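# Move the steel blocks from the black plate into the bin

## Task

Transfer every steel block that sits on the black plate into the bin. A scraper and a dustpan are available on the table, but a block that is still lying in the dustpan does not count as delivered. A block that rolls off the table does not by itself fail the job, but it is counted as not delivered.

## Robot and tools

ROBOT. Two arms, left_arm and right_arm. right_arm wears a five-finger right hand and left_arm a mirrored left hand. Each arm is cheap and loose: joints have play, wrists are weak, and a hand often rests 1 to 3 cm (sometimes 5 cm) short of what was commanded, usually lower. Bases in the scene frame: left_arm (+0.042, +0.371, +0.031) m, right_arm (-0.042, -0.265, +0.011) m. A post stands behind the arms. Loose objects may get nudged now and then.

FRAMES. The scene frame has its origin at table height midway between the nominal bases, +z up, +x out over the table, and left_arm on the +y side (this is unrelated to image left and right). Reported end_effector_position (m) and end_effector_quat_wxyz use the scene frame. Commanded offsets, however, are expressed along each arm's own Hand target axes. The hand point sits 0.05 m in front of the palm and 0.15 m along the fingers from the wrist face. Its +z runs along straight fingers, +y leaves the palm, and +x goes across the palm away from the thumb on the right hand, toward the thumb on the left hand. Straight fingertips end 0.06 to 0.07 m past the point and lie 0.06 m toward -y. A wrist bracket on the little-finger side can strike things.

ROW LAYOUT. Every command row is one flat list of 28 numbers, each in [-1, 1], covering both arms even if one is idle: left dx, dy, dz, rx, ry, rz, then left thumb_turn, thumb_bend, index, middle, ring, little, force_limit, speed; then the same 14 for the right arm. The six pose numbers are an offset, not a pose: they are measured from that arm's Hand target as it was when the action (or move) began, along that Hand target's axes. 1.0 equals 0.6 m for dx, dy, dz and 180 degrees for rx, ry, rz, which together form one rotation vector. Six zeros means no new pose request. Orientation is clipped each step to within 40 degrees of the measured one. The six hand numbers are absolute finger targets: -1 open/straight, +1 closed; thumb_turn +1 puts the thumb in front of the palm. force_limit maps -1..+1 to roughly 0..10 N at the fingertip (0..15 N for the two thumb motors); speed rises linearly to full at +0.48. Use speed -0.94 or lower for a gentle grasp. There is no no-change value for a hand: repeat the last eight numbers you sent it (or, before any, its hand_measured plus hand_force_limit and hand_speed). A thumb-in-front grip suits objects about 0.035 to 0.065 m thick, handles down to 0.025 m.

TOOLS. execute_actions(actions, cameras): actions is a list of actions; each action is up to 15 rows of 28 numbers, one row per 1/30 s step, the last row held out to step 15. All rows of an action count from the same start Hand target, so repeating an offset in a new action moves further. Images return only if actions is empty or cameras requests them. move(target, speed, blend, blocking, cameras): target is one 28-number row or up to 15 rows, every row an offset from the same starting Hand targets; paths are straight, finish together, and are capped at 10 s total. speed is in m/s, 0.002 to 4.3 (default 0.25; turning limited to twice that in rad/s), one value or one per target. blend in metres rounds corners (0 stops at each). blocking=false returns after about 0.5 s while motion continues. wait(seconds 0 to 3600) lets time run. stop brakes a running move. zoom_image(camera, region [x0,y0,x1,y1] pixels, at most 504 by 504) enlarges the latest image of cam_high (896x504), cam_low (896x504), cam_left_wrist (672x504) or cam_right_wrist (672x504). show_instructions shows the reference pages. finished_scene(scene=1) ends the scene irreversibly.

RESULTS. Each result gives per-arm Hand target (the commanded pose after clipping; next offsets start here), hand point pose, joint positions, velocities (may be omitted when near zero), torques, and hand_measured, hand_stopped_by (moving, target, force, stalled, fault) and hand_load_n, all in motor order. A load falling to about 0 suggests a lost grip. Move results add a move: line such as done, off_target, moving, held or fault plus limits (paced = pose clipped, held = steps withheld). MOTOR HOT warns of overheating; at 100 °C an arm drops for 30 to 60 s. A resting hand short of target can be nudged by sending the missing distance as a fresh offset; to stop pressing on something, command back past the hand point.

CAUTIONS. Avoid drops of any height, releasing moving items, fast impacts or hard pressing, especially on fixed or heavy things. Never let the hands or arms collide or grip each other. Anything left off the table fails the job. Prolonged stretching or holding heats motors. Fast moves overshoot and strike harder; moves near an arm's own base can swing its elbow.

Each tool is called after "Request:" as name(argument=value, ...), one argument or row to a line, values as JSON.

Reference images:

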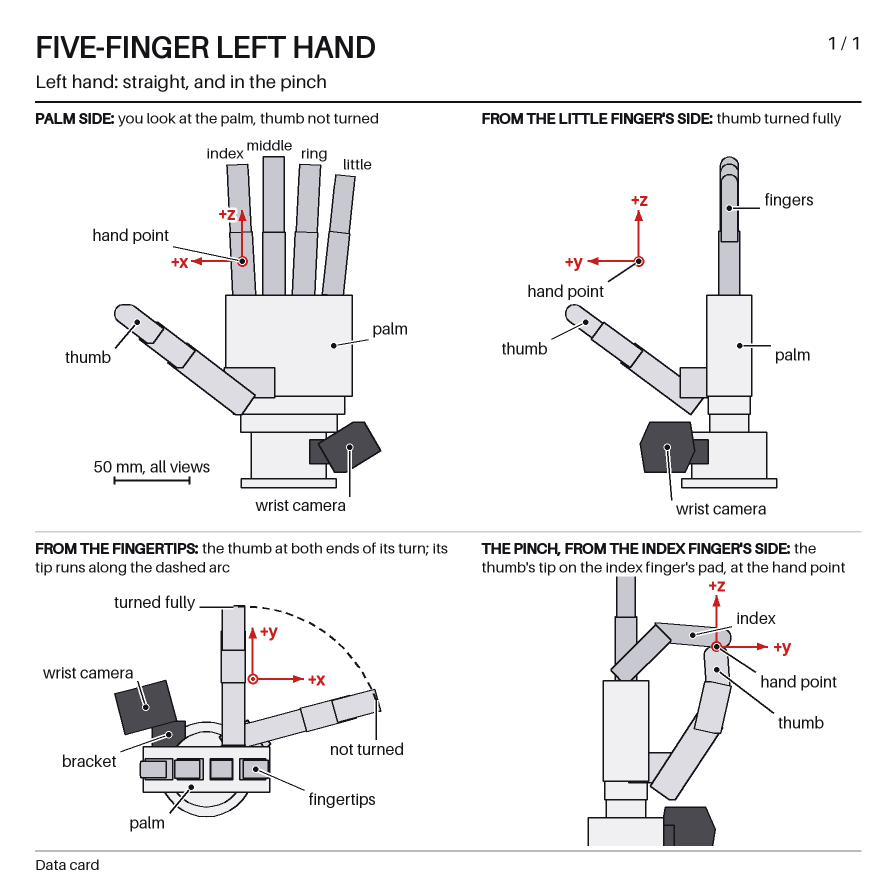

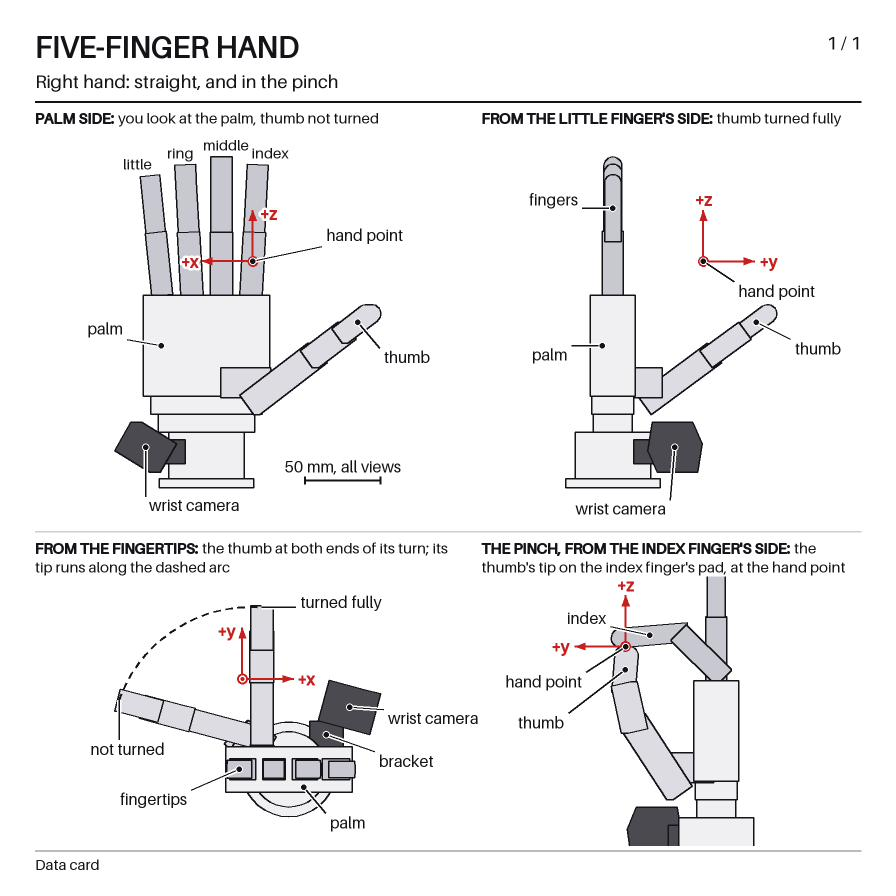

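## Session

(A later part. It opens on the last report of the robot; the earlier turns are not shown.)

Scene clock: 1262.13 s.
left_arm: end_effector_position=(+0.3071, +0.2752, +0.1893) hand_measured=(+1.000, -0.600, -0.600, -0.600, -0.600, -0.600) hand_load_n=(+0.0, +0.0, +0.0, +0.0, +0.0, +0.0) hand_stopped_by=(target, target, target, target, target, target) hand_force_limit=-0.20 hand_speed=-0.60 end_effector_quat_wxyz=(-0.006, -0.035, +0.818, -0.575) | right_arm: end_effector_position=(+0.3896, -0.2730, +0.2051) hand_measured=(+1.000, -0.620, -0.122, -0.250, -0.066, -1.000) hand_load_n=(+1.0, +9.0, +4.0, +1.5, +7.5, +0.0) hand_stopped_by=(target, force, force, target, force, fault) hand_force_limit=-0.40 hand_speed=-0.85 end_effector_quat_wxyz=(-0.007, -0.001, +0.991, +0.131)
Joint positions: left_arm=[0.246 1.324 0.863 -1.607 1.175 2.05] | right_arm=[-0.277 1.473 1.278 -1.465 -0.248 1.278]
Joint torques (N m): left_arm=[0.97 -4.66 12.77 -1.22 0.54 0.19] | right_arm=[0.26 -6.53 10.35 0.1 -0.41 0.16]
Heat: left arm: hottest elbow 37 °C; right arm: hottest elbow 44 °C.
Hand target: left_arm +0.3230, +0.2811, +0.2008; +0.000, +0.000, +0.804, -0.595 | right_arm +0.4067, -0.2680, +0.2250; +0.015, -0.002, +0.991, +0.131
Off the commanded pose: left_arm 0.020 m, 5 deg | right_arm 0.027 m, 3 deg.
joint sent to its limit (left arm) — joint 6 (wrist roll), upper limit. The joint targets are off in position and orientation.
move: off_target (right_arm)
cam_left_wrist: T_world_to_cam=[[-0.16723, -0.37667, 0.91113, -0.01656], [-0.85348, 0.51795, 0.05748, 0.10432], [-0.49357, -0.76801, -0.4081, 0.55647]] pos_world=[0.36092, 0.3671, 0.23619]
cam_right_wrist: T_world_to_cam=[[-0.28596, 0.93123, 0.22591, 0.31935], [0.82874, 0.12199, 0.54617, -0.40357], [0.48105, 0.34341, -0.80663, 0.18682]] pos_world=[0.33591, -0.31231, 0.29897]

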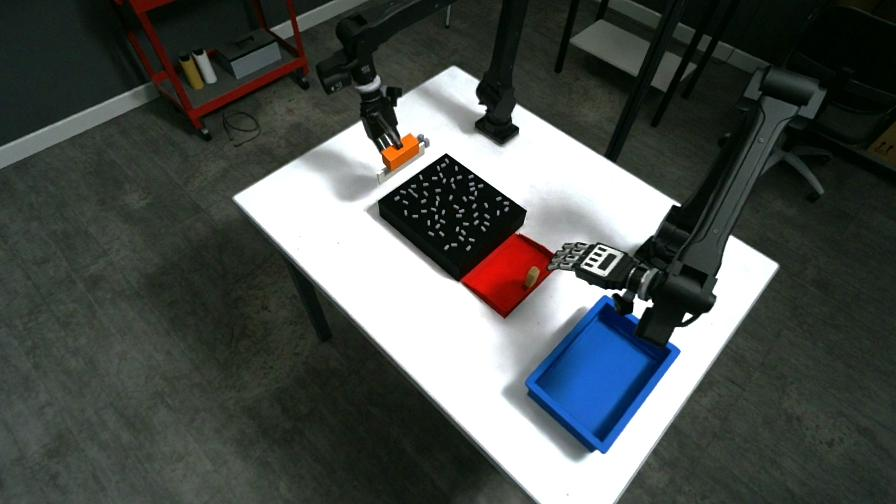

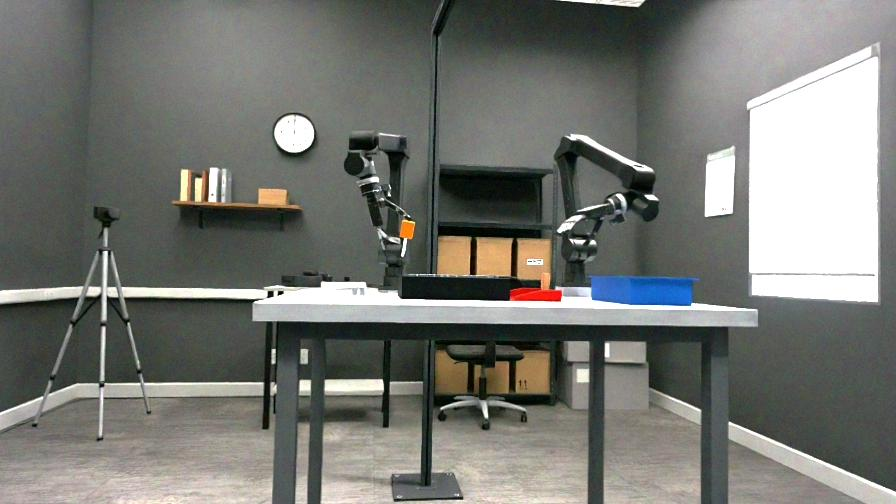

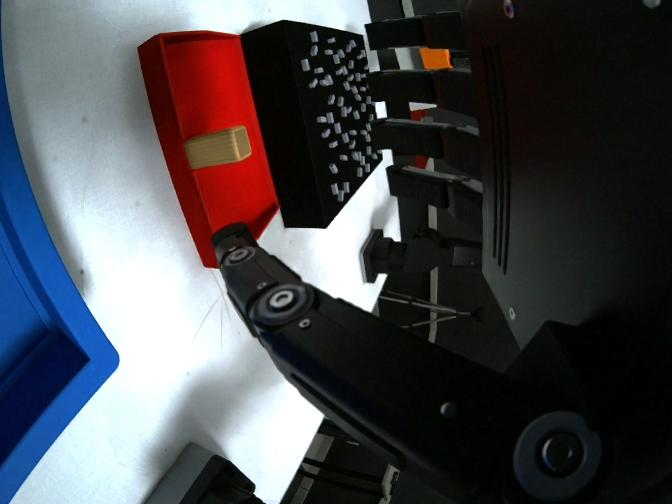

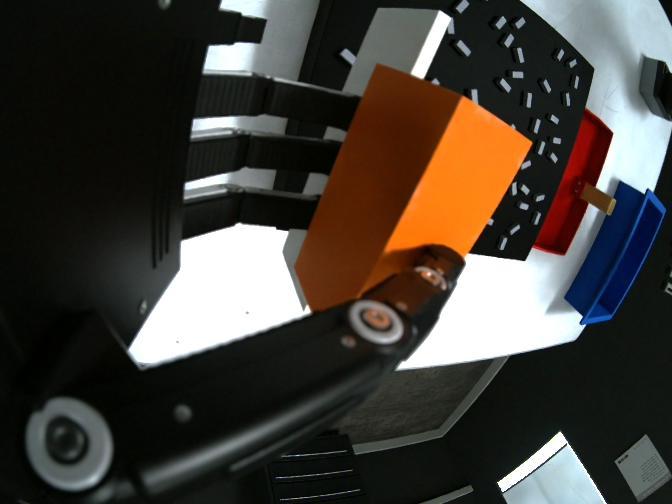

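Request:
move(
  target=[0,0,0,0,0,0,1,-0.6,-0.6,-0.6,-0.6,-0.6,-0.2,-0.6, -0.0285,0.0067,0.0717,0,0,0,1,0.1,0.0,-0.25,0.0,-1,-0.4,-0.85],
  speed=0.08,
  cameras=["cam_high","cam_low","cam_right_wrist"],
)

Request:
zoom_image(
  camera="cam_high",
  region=[350, 120, 470, 240],
)

Request:
zoom_image(
  camera="cam_low",
  region=[360, 210, 480, 310],
)

Scene clock: 1286.80 s.
left_arm: end_effector_position=(+0.3071, +0.2752, +0.1893) hand_measured=(+1.000, -0.600, -0.600, -0.600, -0.600, -0.600) hand_load_n=(+0.0, +0.0, +0.0, +0.0, +0.0, +0.0) hand_stopped_by=(target, target, target, target, target, target) hand_force_limit=-0.20 hand_speed=-0.60 end_effector_quat_wxyz=(-0.006, -0.035, +0.818, -0.575) | right_arm: end_effector_position=(+0.4147, -0.2609, +0.1773) hand_measured=(+1.000, -0.620, -0.122, -0.250, -0.066, -1.000) hand_load_n=(+1.0, +9.0, +4.0, +2.0, +7.0, +0.0) hand_stopped_by=(target, force, force, target, force, fault) hand_force_limit=-0.40 hand_speed=-0.85 end_effector_quat_wxyz=(+0.000, -0.001, +0.992, +0.128)
Joint positions: left_arm=[0.246 1.324 0.863 -1.607 1.175 2.05] | right_arm=[-0.234 1.531 1.269 -1.371 -0.249 1.324]
Joint torques (N m): left_arm=[0.85 -5.01 12.77 -1.21 0.55 0.18] | right_arm=[0.32 -7.41 7.5 0.34 -0.4 0.16]
Heat: left arm: hottest elbow 41 °C; right arm: hottest elbow 44 °C.
Hand target: left_arm +0.3230, +0.2811, +0.2008; +0.000, +0.000, +0.804, -0.595 | right_arm +0.4250, -0.2529, +0.1850; +0.015, -0.002, +0.991, +0.131
Off the commanded pose: left_arm 0.020 m, 5 deg | right_arm 0.015 m, 2 deg.
joint sent to its limit (left arm) — joint 6 (wrist roll), upper limit. The joint targets are off in position and orientation.
move: off_target (right_arm)
cam_right_wrist: T_world_to_cam=[[-0.28744, 0.93294, 0.21679, 0.32421], [0.82136, 0.12366, 0.55685, -0.40896], [0.4927, 0.33812, -0.80183, 0.14109]] pos_world=[0.35958, -0.2996, 0.27057]

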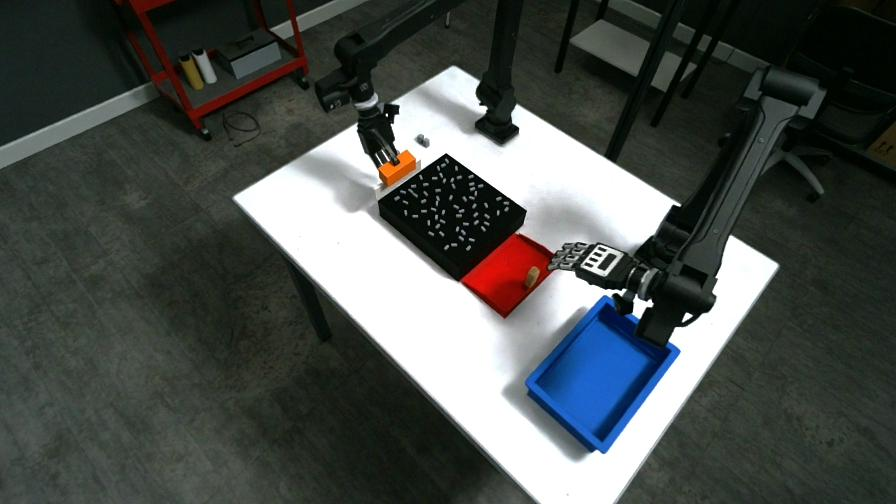

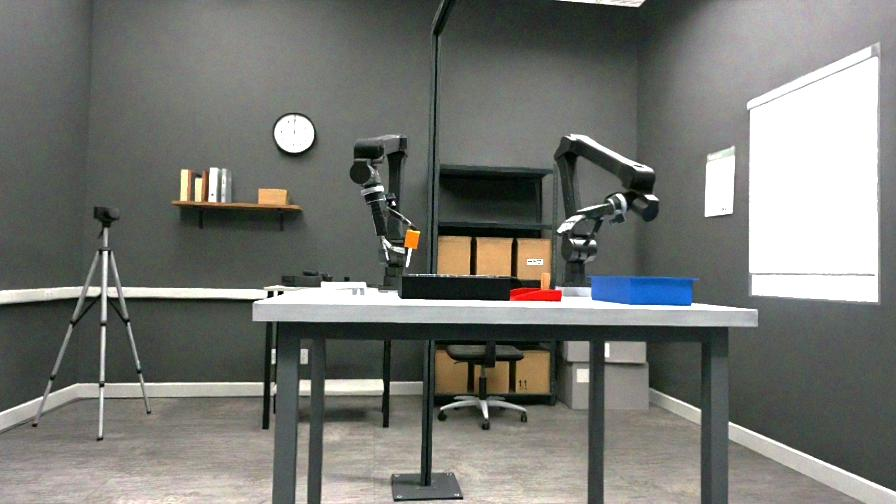

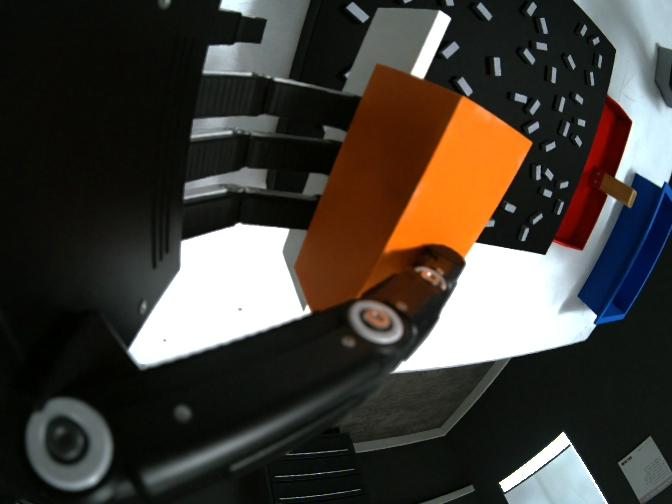

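Scaled by 4.200.

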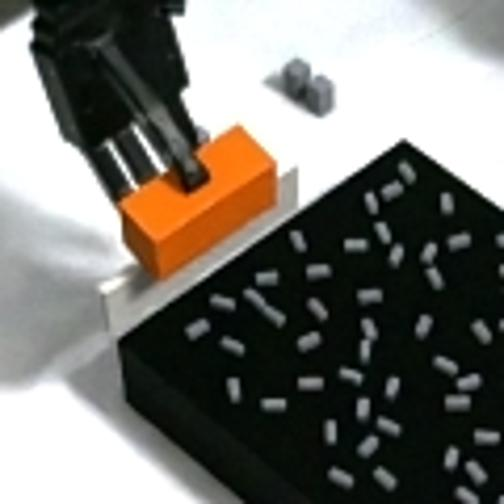

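Scaled by 4.200.

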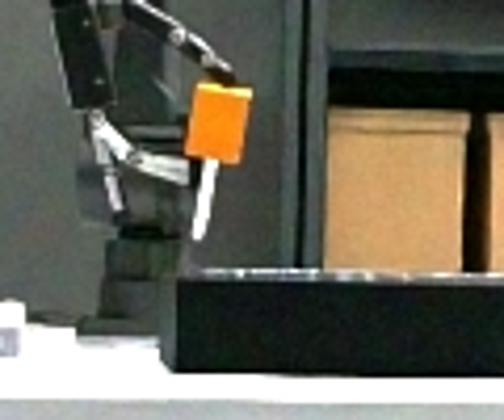

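Request:
move(
  target=[0,0,0,0,0,0,1,-0.6,-0.6,-0.6,-0.6,-0.6,-0.2,-0.6, 0.0015,-0.013,0.0482,0,0,0,1,0.1,0.0,-0.25,0.0,-1,-0.4,-0.85],
  speed=0.05,
  cameras=["cam_high","cam_low","cam_right_wrist"],
)

Request:
zoom_image(
  camera="cam_high",
  region=[350, 120, 470, 240],
)

Request:
zoom_image(
  camera="cam_low",
  region=[360, 210, 480, 310],
)

Scene clock: 1293.33 s.
left_arm: end_effector_position=(+0.3071, +0.2752, +0.1893) hand_measured=(+1.000, -0.600, -0.600, -0.600, -0.600, -0.600) hand_load_n=(+0.5, +0.0, +0.0, +0.0, -0.5, -0.5) hand_stopped_by=(target, target, target, target, target, target) hand_force_limit=-0.20 hand_speed=-0.60 end_effector_quat_wxyz=(-0.006, -0.035, +0.818, -0.575) | right_arm: end_effector_position=(+0.4153, -0.2605, +0.1496) hand_measured=(+1.000, -0.620, -0.122, -0.250, -0.066, -1.000) hand_load_n=(+1.0, +9.5, +3.5, +1.5, +7.5, +0.0) hand_stopped_by=(target, force, force, target, force, fault) hand_force_limit=-0.40 hand_speed=-0.85 end_effector_quat_wxyz=(+0.002, -0.001, +0.992, +0.129)
Joint positions: left_arm=[0.246 1.324 0.863 -1.607 1.175 2.05] | right_arm=[-0.234 1.551 1.215 -1.293 -0.252 1.324]
Joint torques (N m): left_arm=[0.73 -4.72 12.75 -1.21 0.54 0.2] | right_arm=[0.26 -7.3 7.05 0.39 -0.32 0.15]
Heat: left arm: hottest elbow 42 °C; right arm: hottest elbow 44 °C.
Hand target: left_arm +0.3230, +0.2811, +0.2008; +0.000, +0.000, +0.804, -0.595 | right_arm +0.4250, -0.2530, +0.1551; +0.015, -0.002, +0.991, +0.131
Off the commanded pose: left_arm 0.020 m, 5 deg | right_arm 0.013 m, 1 deg.
joint sent to its limit (left arm) — joint 6 (wrist roll), upper limit. The joint targets are off in position and orientation.
move: off_target (right_arm)
cam_right_wrist: T_world_to_cam=[[-0.2884, 0.93259, 0.21704, 0.3303], [0.81849, 0.12247, 0.56132, -0.39387], [0.4969, 0.33953, -0.79863, 0.11666]] pos_world=[0.35966, -0.2994, 0.24256]

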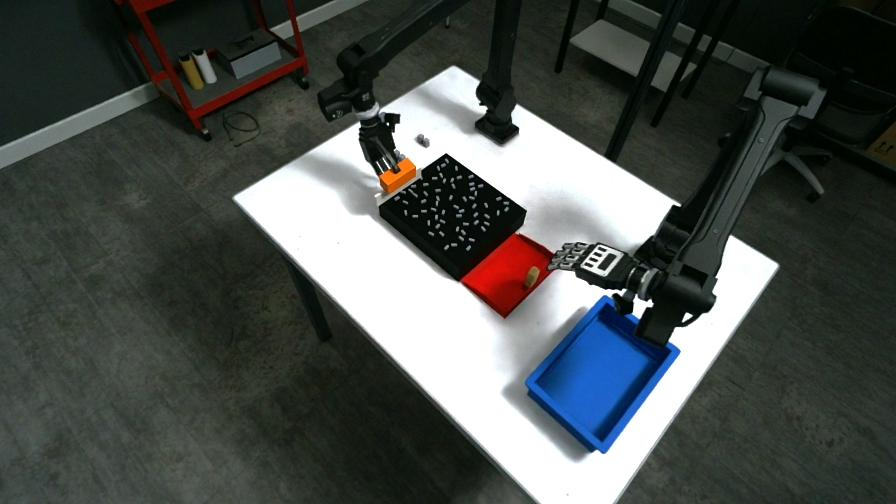

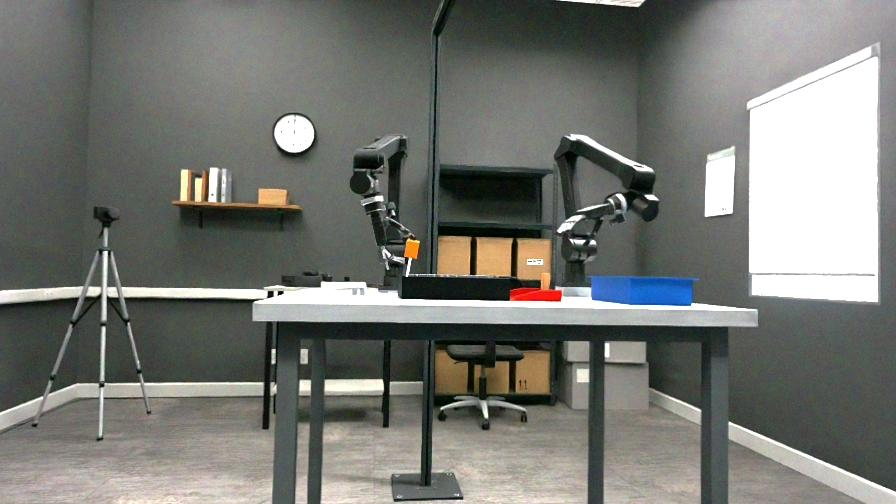

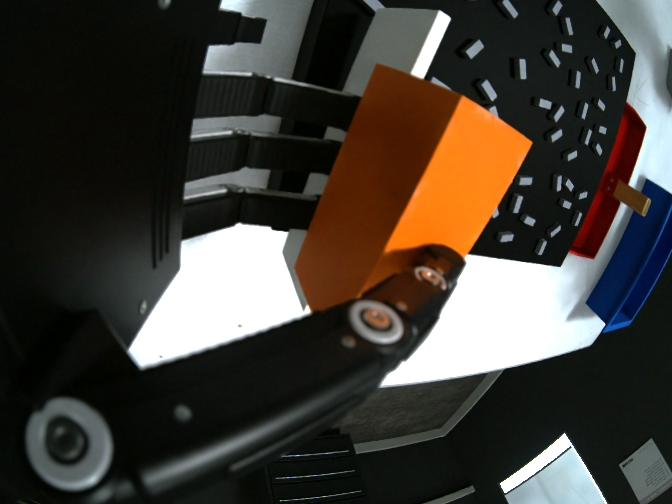

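Scaled by 4.200.

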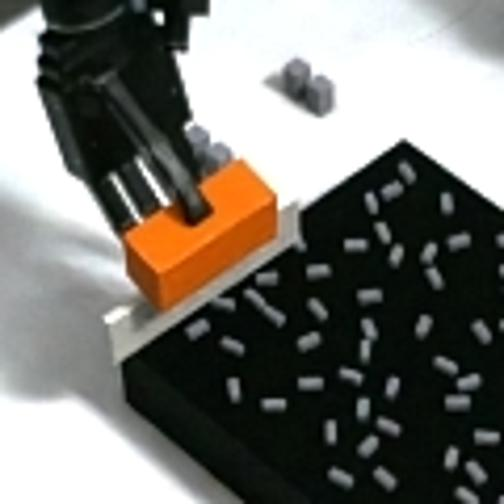

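Scaled by 4.200.

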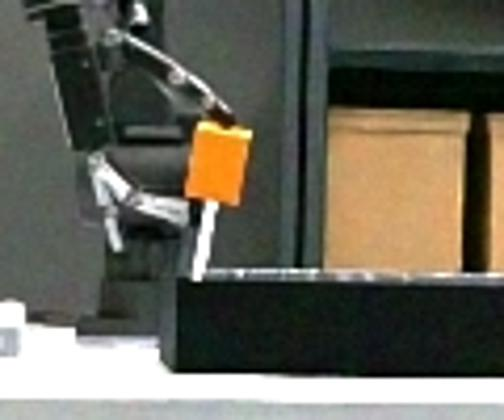

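Request:
move(
  target=[
    [0,0,0,0,0,0,1,-0.6,-0.6,-0.6,-0.6,-0.6,-0.2,-0.6, 0.0005,-0.0043,0.0161,0,0,0,1,0.1,0.0,-0.25,0.0,-1,-0.4,-0.85],
    [0,0,0,0,0,0,1,-0.6,-0.6,-0.6,-0.6,-0.6,-0.2,-0.6, 0.0005,0.1245,0.0507,0,0,0,1,0.1,0.0,-0.25,0.0,-1,-0.4,-0.85],
  ],
  speed=0.05,
  cameras=["cam_high","cam_low","cam_right_wrist"],
)

Request:
zoom_image(
  camera="cam_high",
  region=[350, 120, 530, 300],
)

Request:
zoom_image(
  camera="cam_low",
  region=[360, 210, 480, 310],
)

Scene clock: 1304.90 s.
left_arm: end_effector_position=(+0.3071, +0.2752, +0.1893) hand_measured=(+1.000, -0.600, -0.600, -0.600, -0.600, -0.600) hand_load_n=(+0.0, +0.0, +0.0, +0.0, +0.0, -0.5) hand_stopped_by=(target, target, target, target, target, target) hand_force_limit=-0.20 hand_speed=-0.60 end_effector_quat_wxyz=(-0.006, -0.035, +0.818, -0.575) | right_arm: end_effector_position=(+0.4275, -0.1841, +0.1456) hand_measured=(+1.000, -0.620, -0.122, -0.250, -0.066, -1.000) hand_load_n=(+0.0, +11.5, +0.0, +1.0, +9.0, +0.0) hand_stopped_by=(target, force, force, target, force, fault) hand_force_limit=-0.40 hand_speed=-0.85 end_effector_quat_wxyz=(+0.019, -0.002, +0.991, +0.130)
Joint positions: left_arm=[0.246 1.324 0.863 -1.607 1.175 2.05] | right_arm=[-0.059 1.528 1.174 -1.195 -0.263 1.507]
Joint torques (N m): left_arm=[0.91 -4.66 12.72 -1.21 0.53 0.19] | right_arm=[0.73 -7.36 5.85 0.34 0.03 0.19]
Heat: left arm: hottest elbow 43 °C; right arm: hottest elbow 43 °C.
Hand target: left_arm +0.3230, +0.2811, +0.2008; +0.000, +0.000, +0.804, -0.595 | right_arm +0.4249, -0.1730, +0.1450; +0.015, -0.002, +0.991, +0.131
Off the commanded pose: left_arm 0.020 m, 5 deg | right_arm 0.011 m, 1 deg.
joint sent to its limit (left arm) — joint 6 (wrist roll), upper limit. The joint targets are off in position and orientation.
move: off_target (right_arm)
cam_right_wrist: T_world_to_cam=[[-0.29396, 0.93254, 0.20965, 0.26687], [0.7993, 0.11956, 0.58891, -0.4074], [0.52412, 0.34069, -0.78053, 0.06735]] pos_world=[0.36879, -0.2231, 0.23654]

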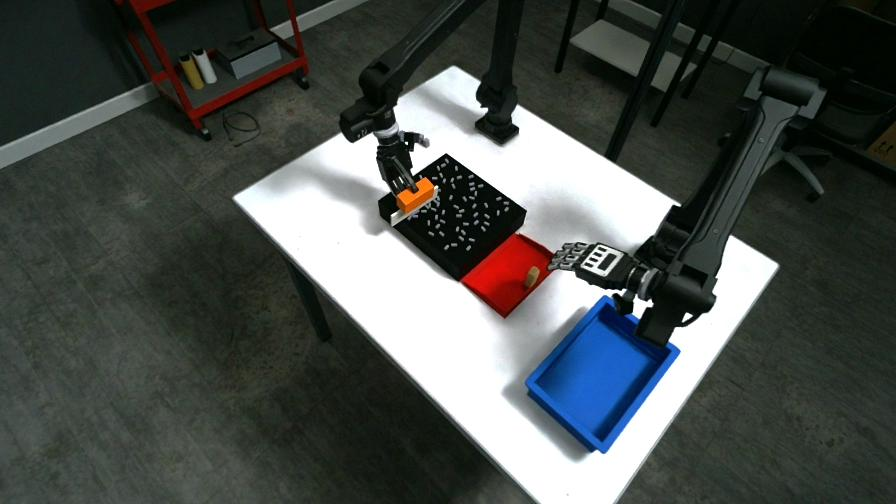

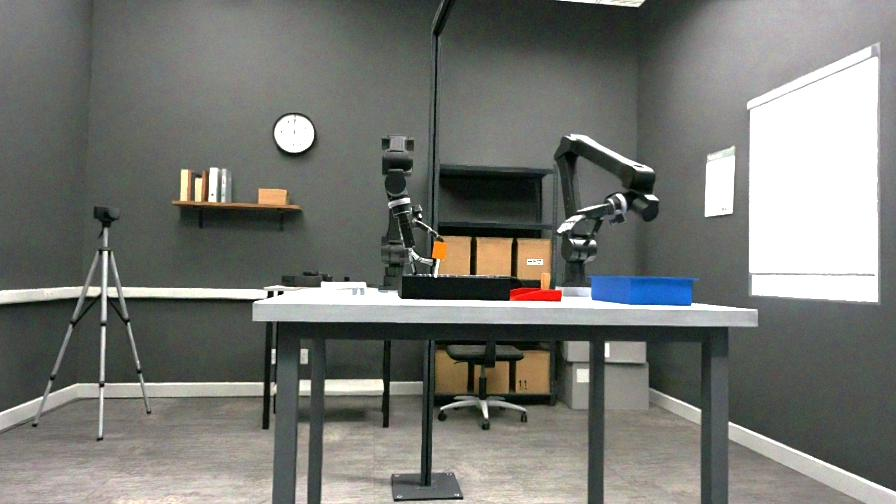

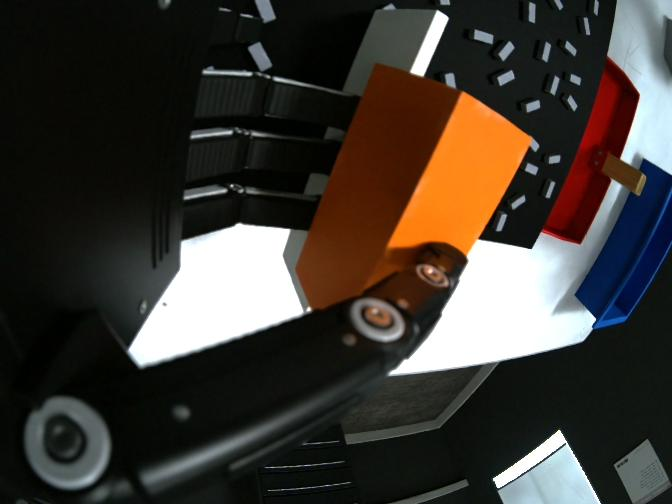

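Scaled by 2.800.

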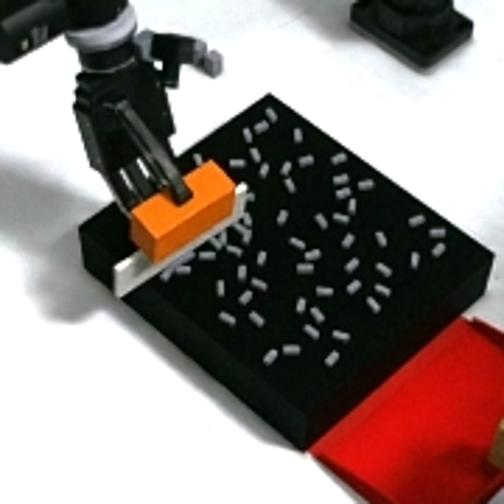

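Scaled by 4.200.

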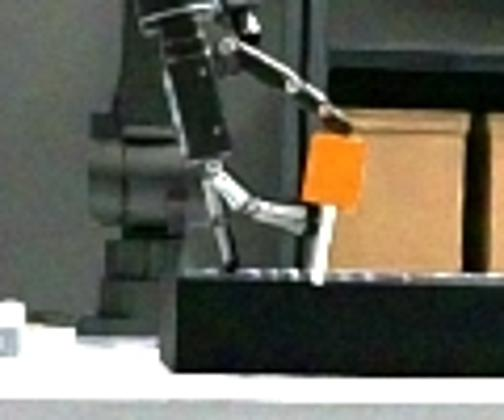

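Request:
move(
  target=[
    [0,0,0,0,0,0,1,-0.6,-0.6,-0.6,-0.6,-0.6,-0.2,-0.6, 0.03,0.1617,0.0408,0.0333,0.0003,-0.001,1,0.1,0.0,-0.25,0.0,-1,-0.4,-0.85],
  ],
  speed=0.05,
  cameras=["cam_high","cam_low","cam_right_wrist"],
)

Request:
zoom_image(
  camera="cam_high",
  region=[350, 120, 530, 300],
)

Request:
zoom_image(
  camera="cam_low",
  region=[400, 210, 520, 310],
)

Scene clock: 1319.53 s.
left_arm: end_effector_position=(+0.3071, +0.2752, +0.1893) hand_measured=(+1.000, -0.600, -0.600, -0.600, -0.600, -0.600) hand_load_n=(+0.0, +0.0, +0.0, +0.0, +0.0, +0.0) hand_stopped_by=(target, target, target, target, target, target) hand_force_limit=-0.20 hand_speed=-0.60 end_effector_quat_wxyz=(-0.006, -0.035, +0.818, -0.575) | right_arm: end_effector_position=(+0.4105, -0.0849, +0.1452) hand_measured=(+1.000, -0.622, -0.122, -0.250, -0.066, -1.000) hand_load_n=(-0.5, +13.5, +0.0, +1.0, +11.0, +0.0) hand_stopped_by=(target, force, force, target, force, fault) hand_force_limit=-0.40 hand_speed=-0.85 end_effector_quat_wxyz=(+0.018, +0.004, +0.997, +0.078)
Joint positions: left_arm=[0.246 1.324 0.863 -1.607 1.175 2.05] | right_arm=[0.22 1.488 1.157 -1.17 -0.143 1.801]
Joint torques (N m): left_arm=[0.91 -4.48 12.75 -1.21 0.54 0.2] | right_arm=[0.91 -6.65 6.75 0.24 0.04 0.15]
Heat: left arm: hottest elbow 43 °C; right arm: hottest elbow 42 °C.
Hand target: left_arm +0.3230, +0.2811, +0.2008; +0.000, +0.000, +0.804, -0.595 | right_arm +0.4068, -0.0729, +0.1460; +0.015, -0.003, +0.997, +0.079
Off the commanded pose: left_arm 0.020 m, 5 deg | right_arm 0.013 m, 1 deg.
joint sent to its limit (left arm) — joint 6 (wrist roll), upper limit. The joint targets are off in position and orientation.
move: off_target (right_arm)
cam_right_wrist: T_world_to_cam=[[-0.27929, 0.95376, 0.11105, 0.17956], [0.80383, 0.16898, 0.57036, -0.40034], [0.52523, 0.24856, -0.81385, 0.03879]] pos_world=[0.35158, -0.11325, 0.23997]

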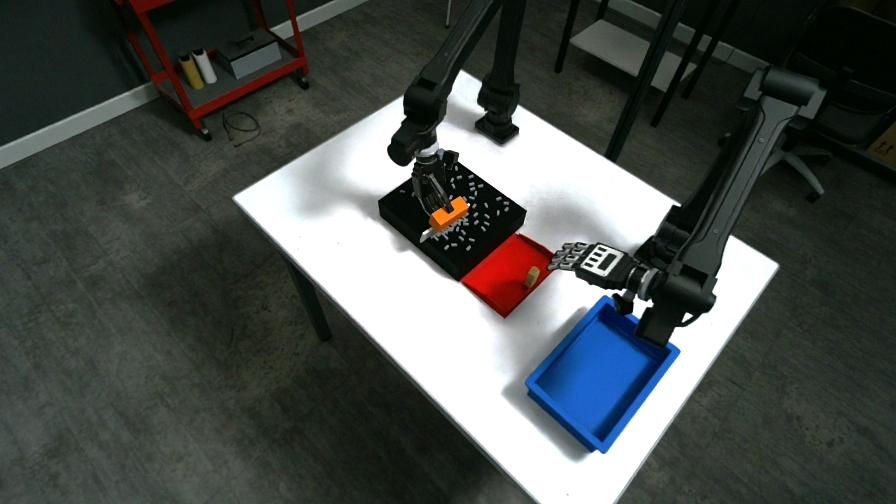

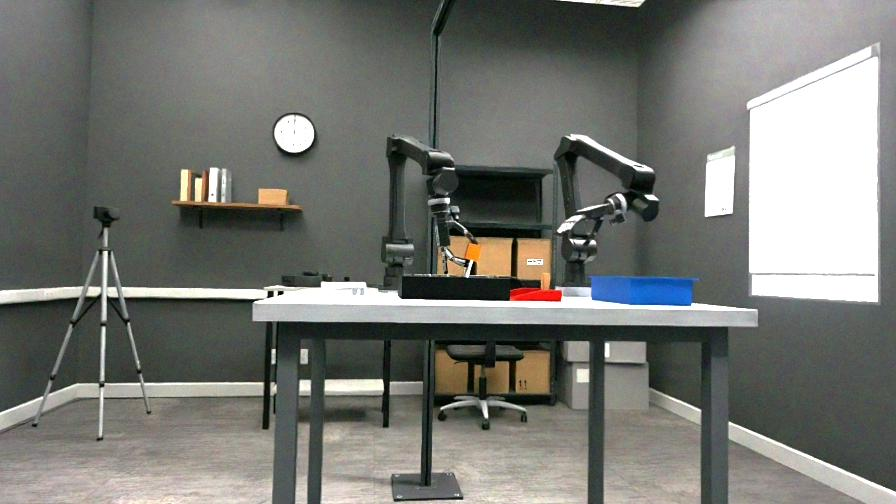

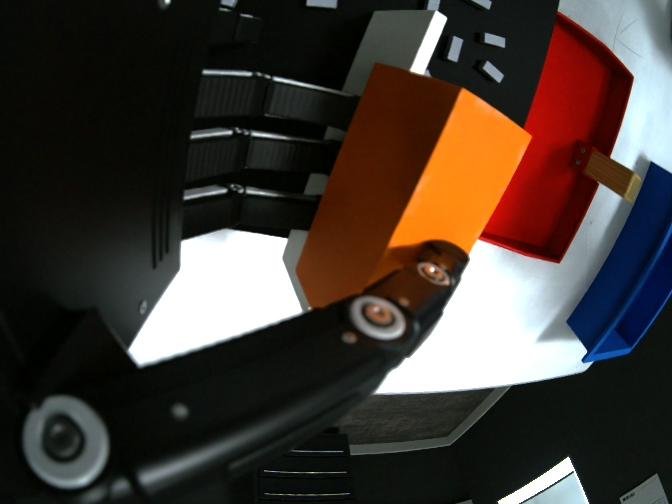

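Scaled by 2.800.

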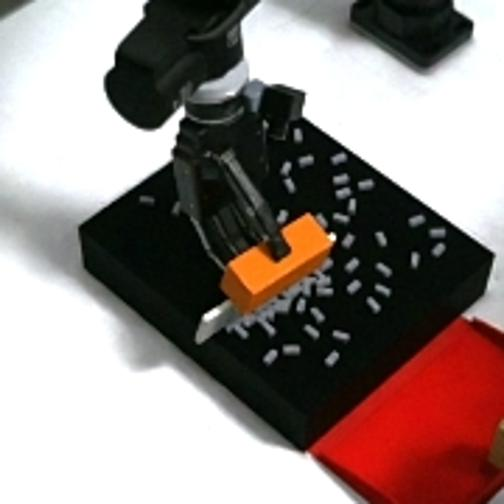

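Scaled by 4.200.

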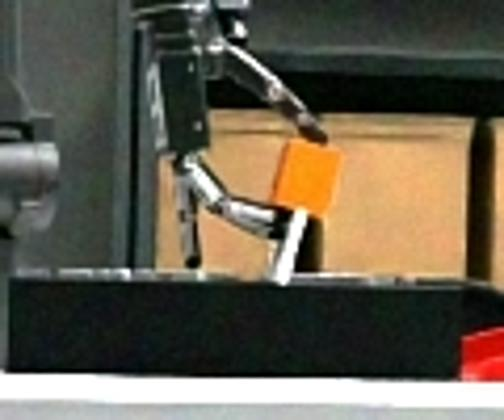

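Request:
move(
  target=[
    [0,0,0,0,0,0,1,-0.6,-0.6,-0.6,-0.6,-0.6,-0.2,-0.6, -0.0007,0.1243,0.0147,0.0007,-0.0035,0.022,1,0.1,0.0,-0.25,0.0,-1,-0.4,-0.85],
  ],
  speed=0.05,
  cameras=["cam_high","cam_low","cam_right_wrist"],
)

Request:
zoom_image(
  camera="cam_high",
  region=[370, 140, 550, 320],
)

Request:
zoom_image(
  camera="cam_low",
  region=[430, 210, 570, 310],
)

Scene clock: 1329.97 s.
left_arm: end_effector_position=(+0.3071, +0.2752, +0.1893) hand_measured=(+1.000, -0.600, -0.600, -0.600, -0.600, -0.600) hand_load_n=(+0.0, +0.0, +0.0, -0.5, +0.0, +0.0) hand_stopped_by=(target, target, target, target, target, target) hand_force_limit=-0.20 hand_speed=-0.60 end_effector_quat_wxyz=(-0.006, -0.035, +0.818, -0.575) | right_arm: end_effector_position=(+0.3999, -0.0151, +0.1464) hand_measured=(+1.000, -0.622, -0.122, -0.250, -0.066, -1.000) hand_load_n=(-0.5, +13.0, +0.5, +1.0, +11.5, +0.0) hand_stopped_by=(target, force, force, target, force, fault) hand_force_limit=-0.40 hand_speed=-0.85 end_effector_quat_wxyz=(+0.013, +0.039, +0.997, +0.072)
Joint positions: left_arm=[0.246 1.324 0.863 -1.607 1.175 2.05] | right_arm=[0.395 1.506 1.184 -1.165 -0.12 2.045]
Joint torques (N m): left_arm=[0.73 -4.6 12.74 -1.18 0.55 0.2] | right_arm=[0.91 -5.3 8.72 0.4 -0.06 0.15]
Heat: left arm: hottest elbow 44 °C; right arm: hottest elbow 42 °C.
Hand target: left_arm +0.3230, +0.2811, +0.2008; +0.000, +0.000, +0.804, -0.595 | right_arm +0.4068, +0.0021, +0.1489; +0.017, +0.032, +0.996, +0.078
Off the commanded pose: left_arm 0.020 m, 5 deg | right_arm 0.019 m, 1 deg.
joint sent to its limit (left arm) — joint 6 (wrist roll), upper limit. The joint targets are off in position and orientation.
joint sent to its limit (right arm) — joint 6 (wrist roll), upper limit. The joint targets are off in position, not in orientation.
move: off_target (right_arm)
cam_right_wrist: T_world_to_cam=[[-0.21206, 0.97152, 0.10577, 0.08401], [0.82269, 0.11905, 0.55588, -0.41043], [0.52745, 0.2049, -0.82451, 0.02792]] pos_world=[0.34075, -0.03848, 0.24229]

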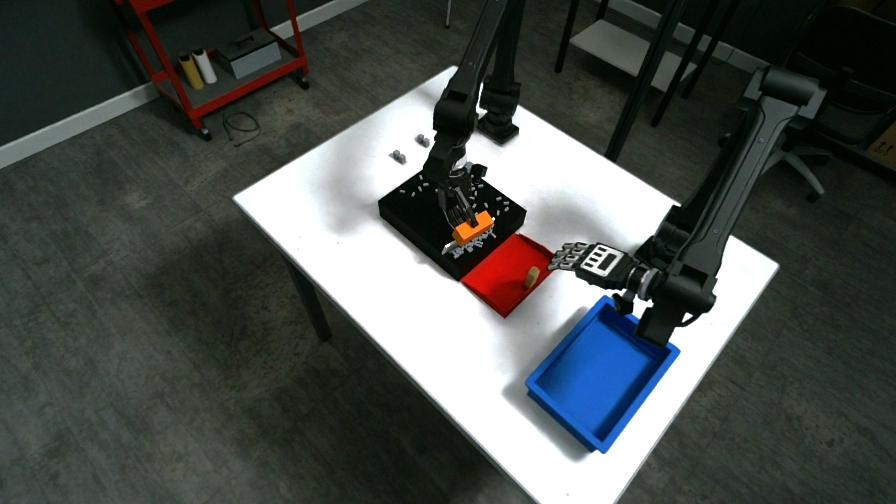

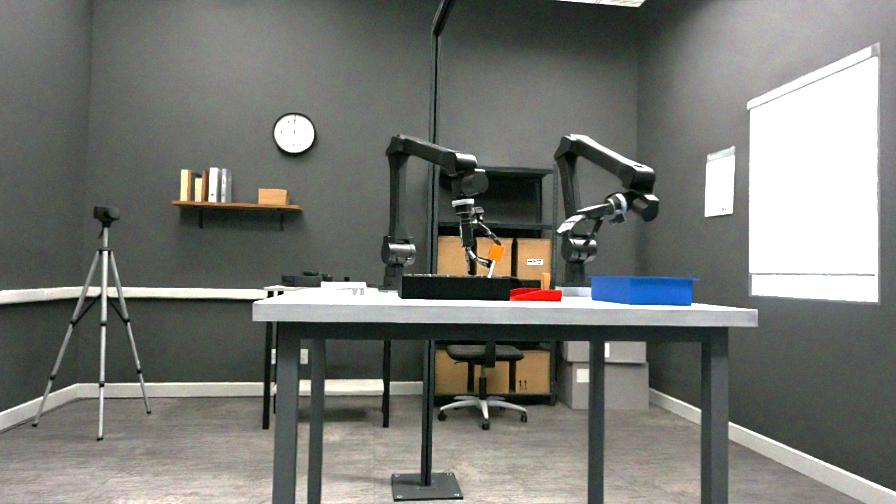

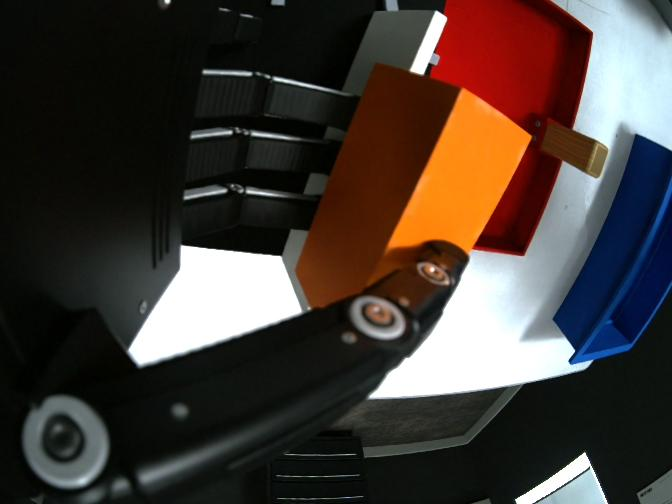

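Scaled by 2.800.

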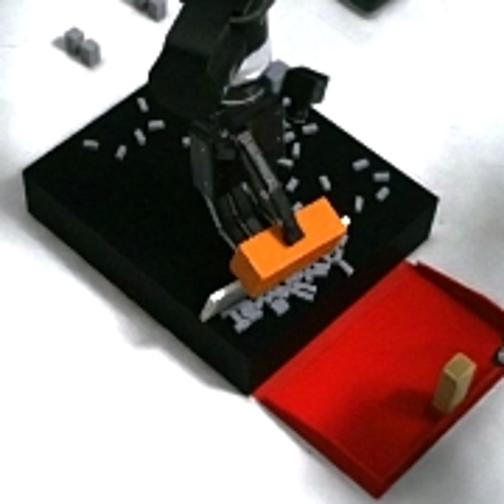

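Scaled by 3.600.

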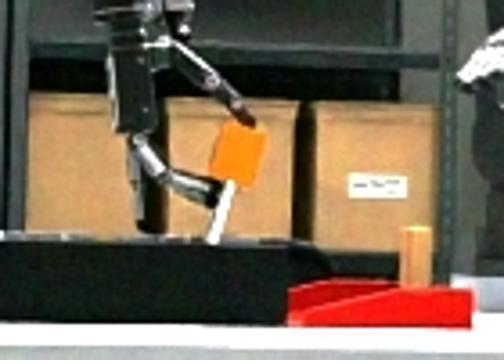

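Request:
move(
  target=[
    [0,0,0,0,0,0,1,-0.6,-0.6,-0.6,-0.6,-0.6,-0.2,-0.6, 0.006,0.0908,0.0108,0.0008,-0.0044,0.0274,1,0.1,0.0,-0.25,0.0,-1,-0.4,-0.85],
  ],
  speed=0.03,
  cameras=["cam_high","cam_low","cam_left_wrist"],
)

Request:
zoom_image(
  camera="cam_high",
  region=[390, 150, 570, 330],
)

Request:
zoom_image(
  camera="cam_low",
  region=[430, 210, 570, 310],
)

Request:
zoom_image(
  camera="cam_left_wrist",
  region=[120, 0, 420, 290],
)

Scene clock: 1339.93 s.
left_arm: end_effector_position=(+0.3071, +0.2752, +0.1893) hand_measured=(+1.000, -0.600, -0.600, -0.600, -0.600, -0.600) hand_load_n=(+0.0, +0.0, +0.0, +0.0, +0.0, +0.0) hand_stopped_by=(target, target, target, target, target, target) hand_force_limit=-0.20 hand_speed=-0.60 end_effector_quat_wxyz=(-0.006, -0.035, +0.818, -0.575) | right_arm: end_effector_position=(+0.4011, +0.0419, +0.1369) hand_measured=(+1.000, -0.622, -0.122, -0.250, -0.066, -1.000) hand_load_n=(+1.0, +9.5, +4.5, +0.5, +6.5, -0.5) hand_stopped_by=(target, force, force, target, force, fault) hand_force_limit=-0.40 hand_speed=-0.85 end_effector_quat_wxyz=(-0.008, -0.001, +0.996, +0.087)
Joint positions: left_arm=[0.246 1.324 0.863 -1.607 1.175 2.05] | right_arm=[0.479 1.603 1.267 -1.168 -0.162 2.051]
Joint torques (N m): left_arm=[0.85 -4.6 12.74 -1.13 0.55 0.2] | right_arm=[0.44 -7.88 8.96 0.08 -0.14 0.13]
Heat: left arm: hottest elbow 44 °C; right arm: hottest elbow 43 °C.
Hand target: left_arm +0.3230, +0.2811, +0.2008; +0.000, +0.000, +0.804, -0.595 | right_arm +0.4067, +0.0571, +0.1509; +0.021, +0.075, +0.994, +0.077
Off the commanded pose: left_arm 0.020 m, 5 deg | right_arm 0.021 m, 9 deg.
joint sent to its limit (left arm) — joint 6 (wrist roll), upper limit. The joint targets are off in position and orientation.
joint sent to its limit (right arm) — joint 6 (wrist roll), upper limit. The joint targets are off in position and orientation.
move: off_target (right_arm)
cam_left_wrist: T_world_to_cam=[[-0.16723, -0.37667, 0.91113, -0.01656], [-0.85348, 0.51795, 0.05748, 0.10432], [-0.49357, -0.76801, -0.4081, 0.55647]] pos_world=[0.36092, 0.3671, 0.23619]

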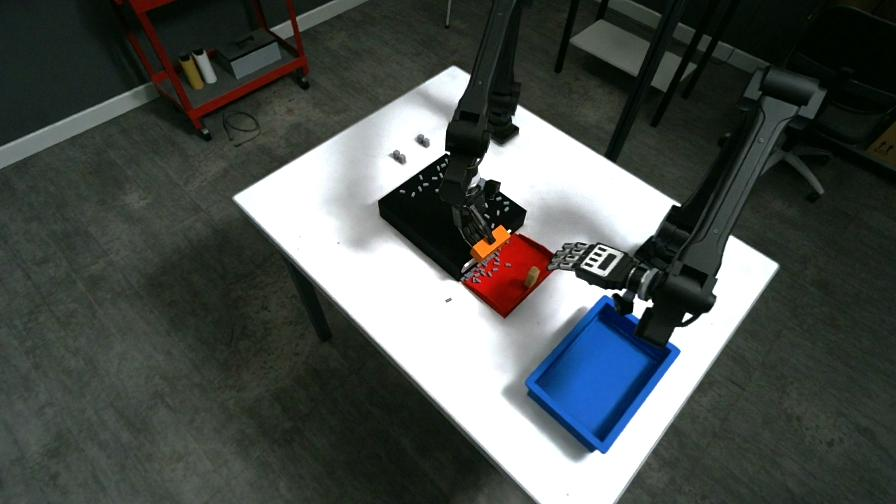

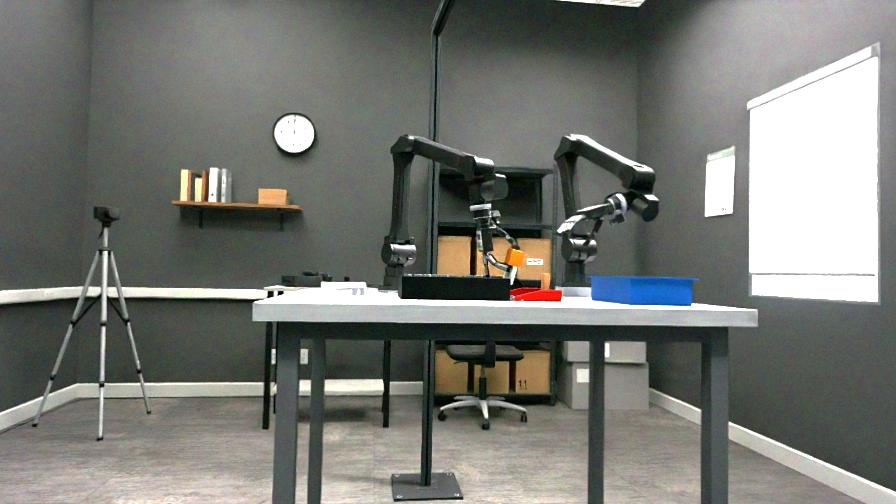

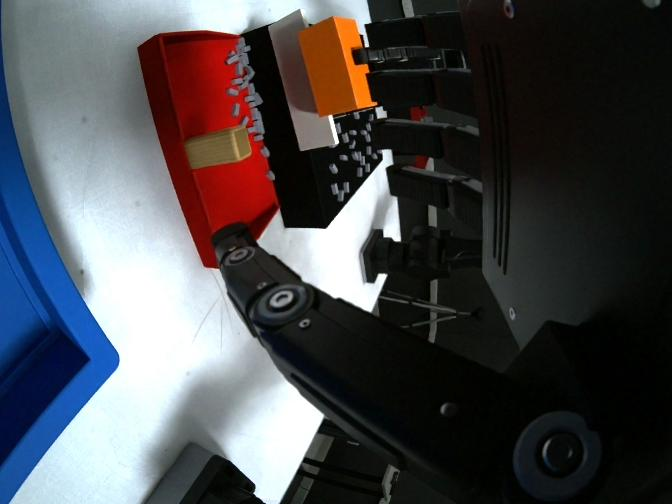

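Scaled by 2.800.

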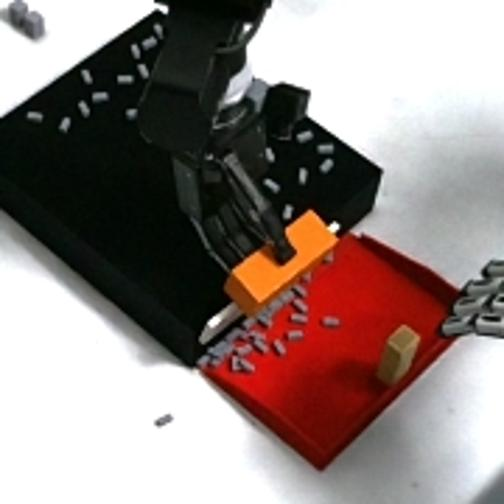

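Scaled by 3.600.

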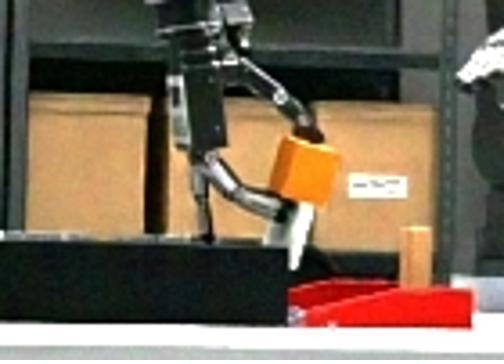

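Scaled by 1.680 from the camera's image (finer frame: 960x720).

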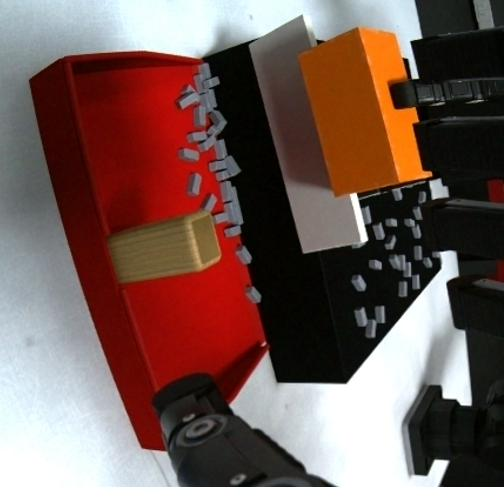

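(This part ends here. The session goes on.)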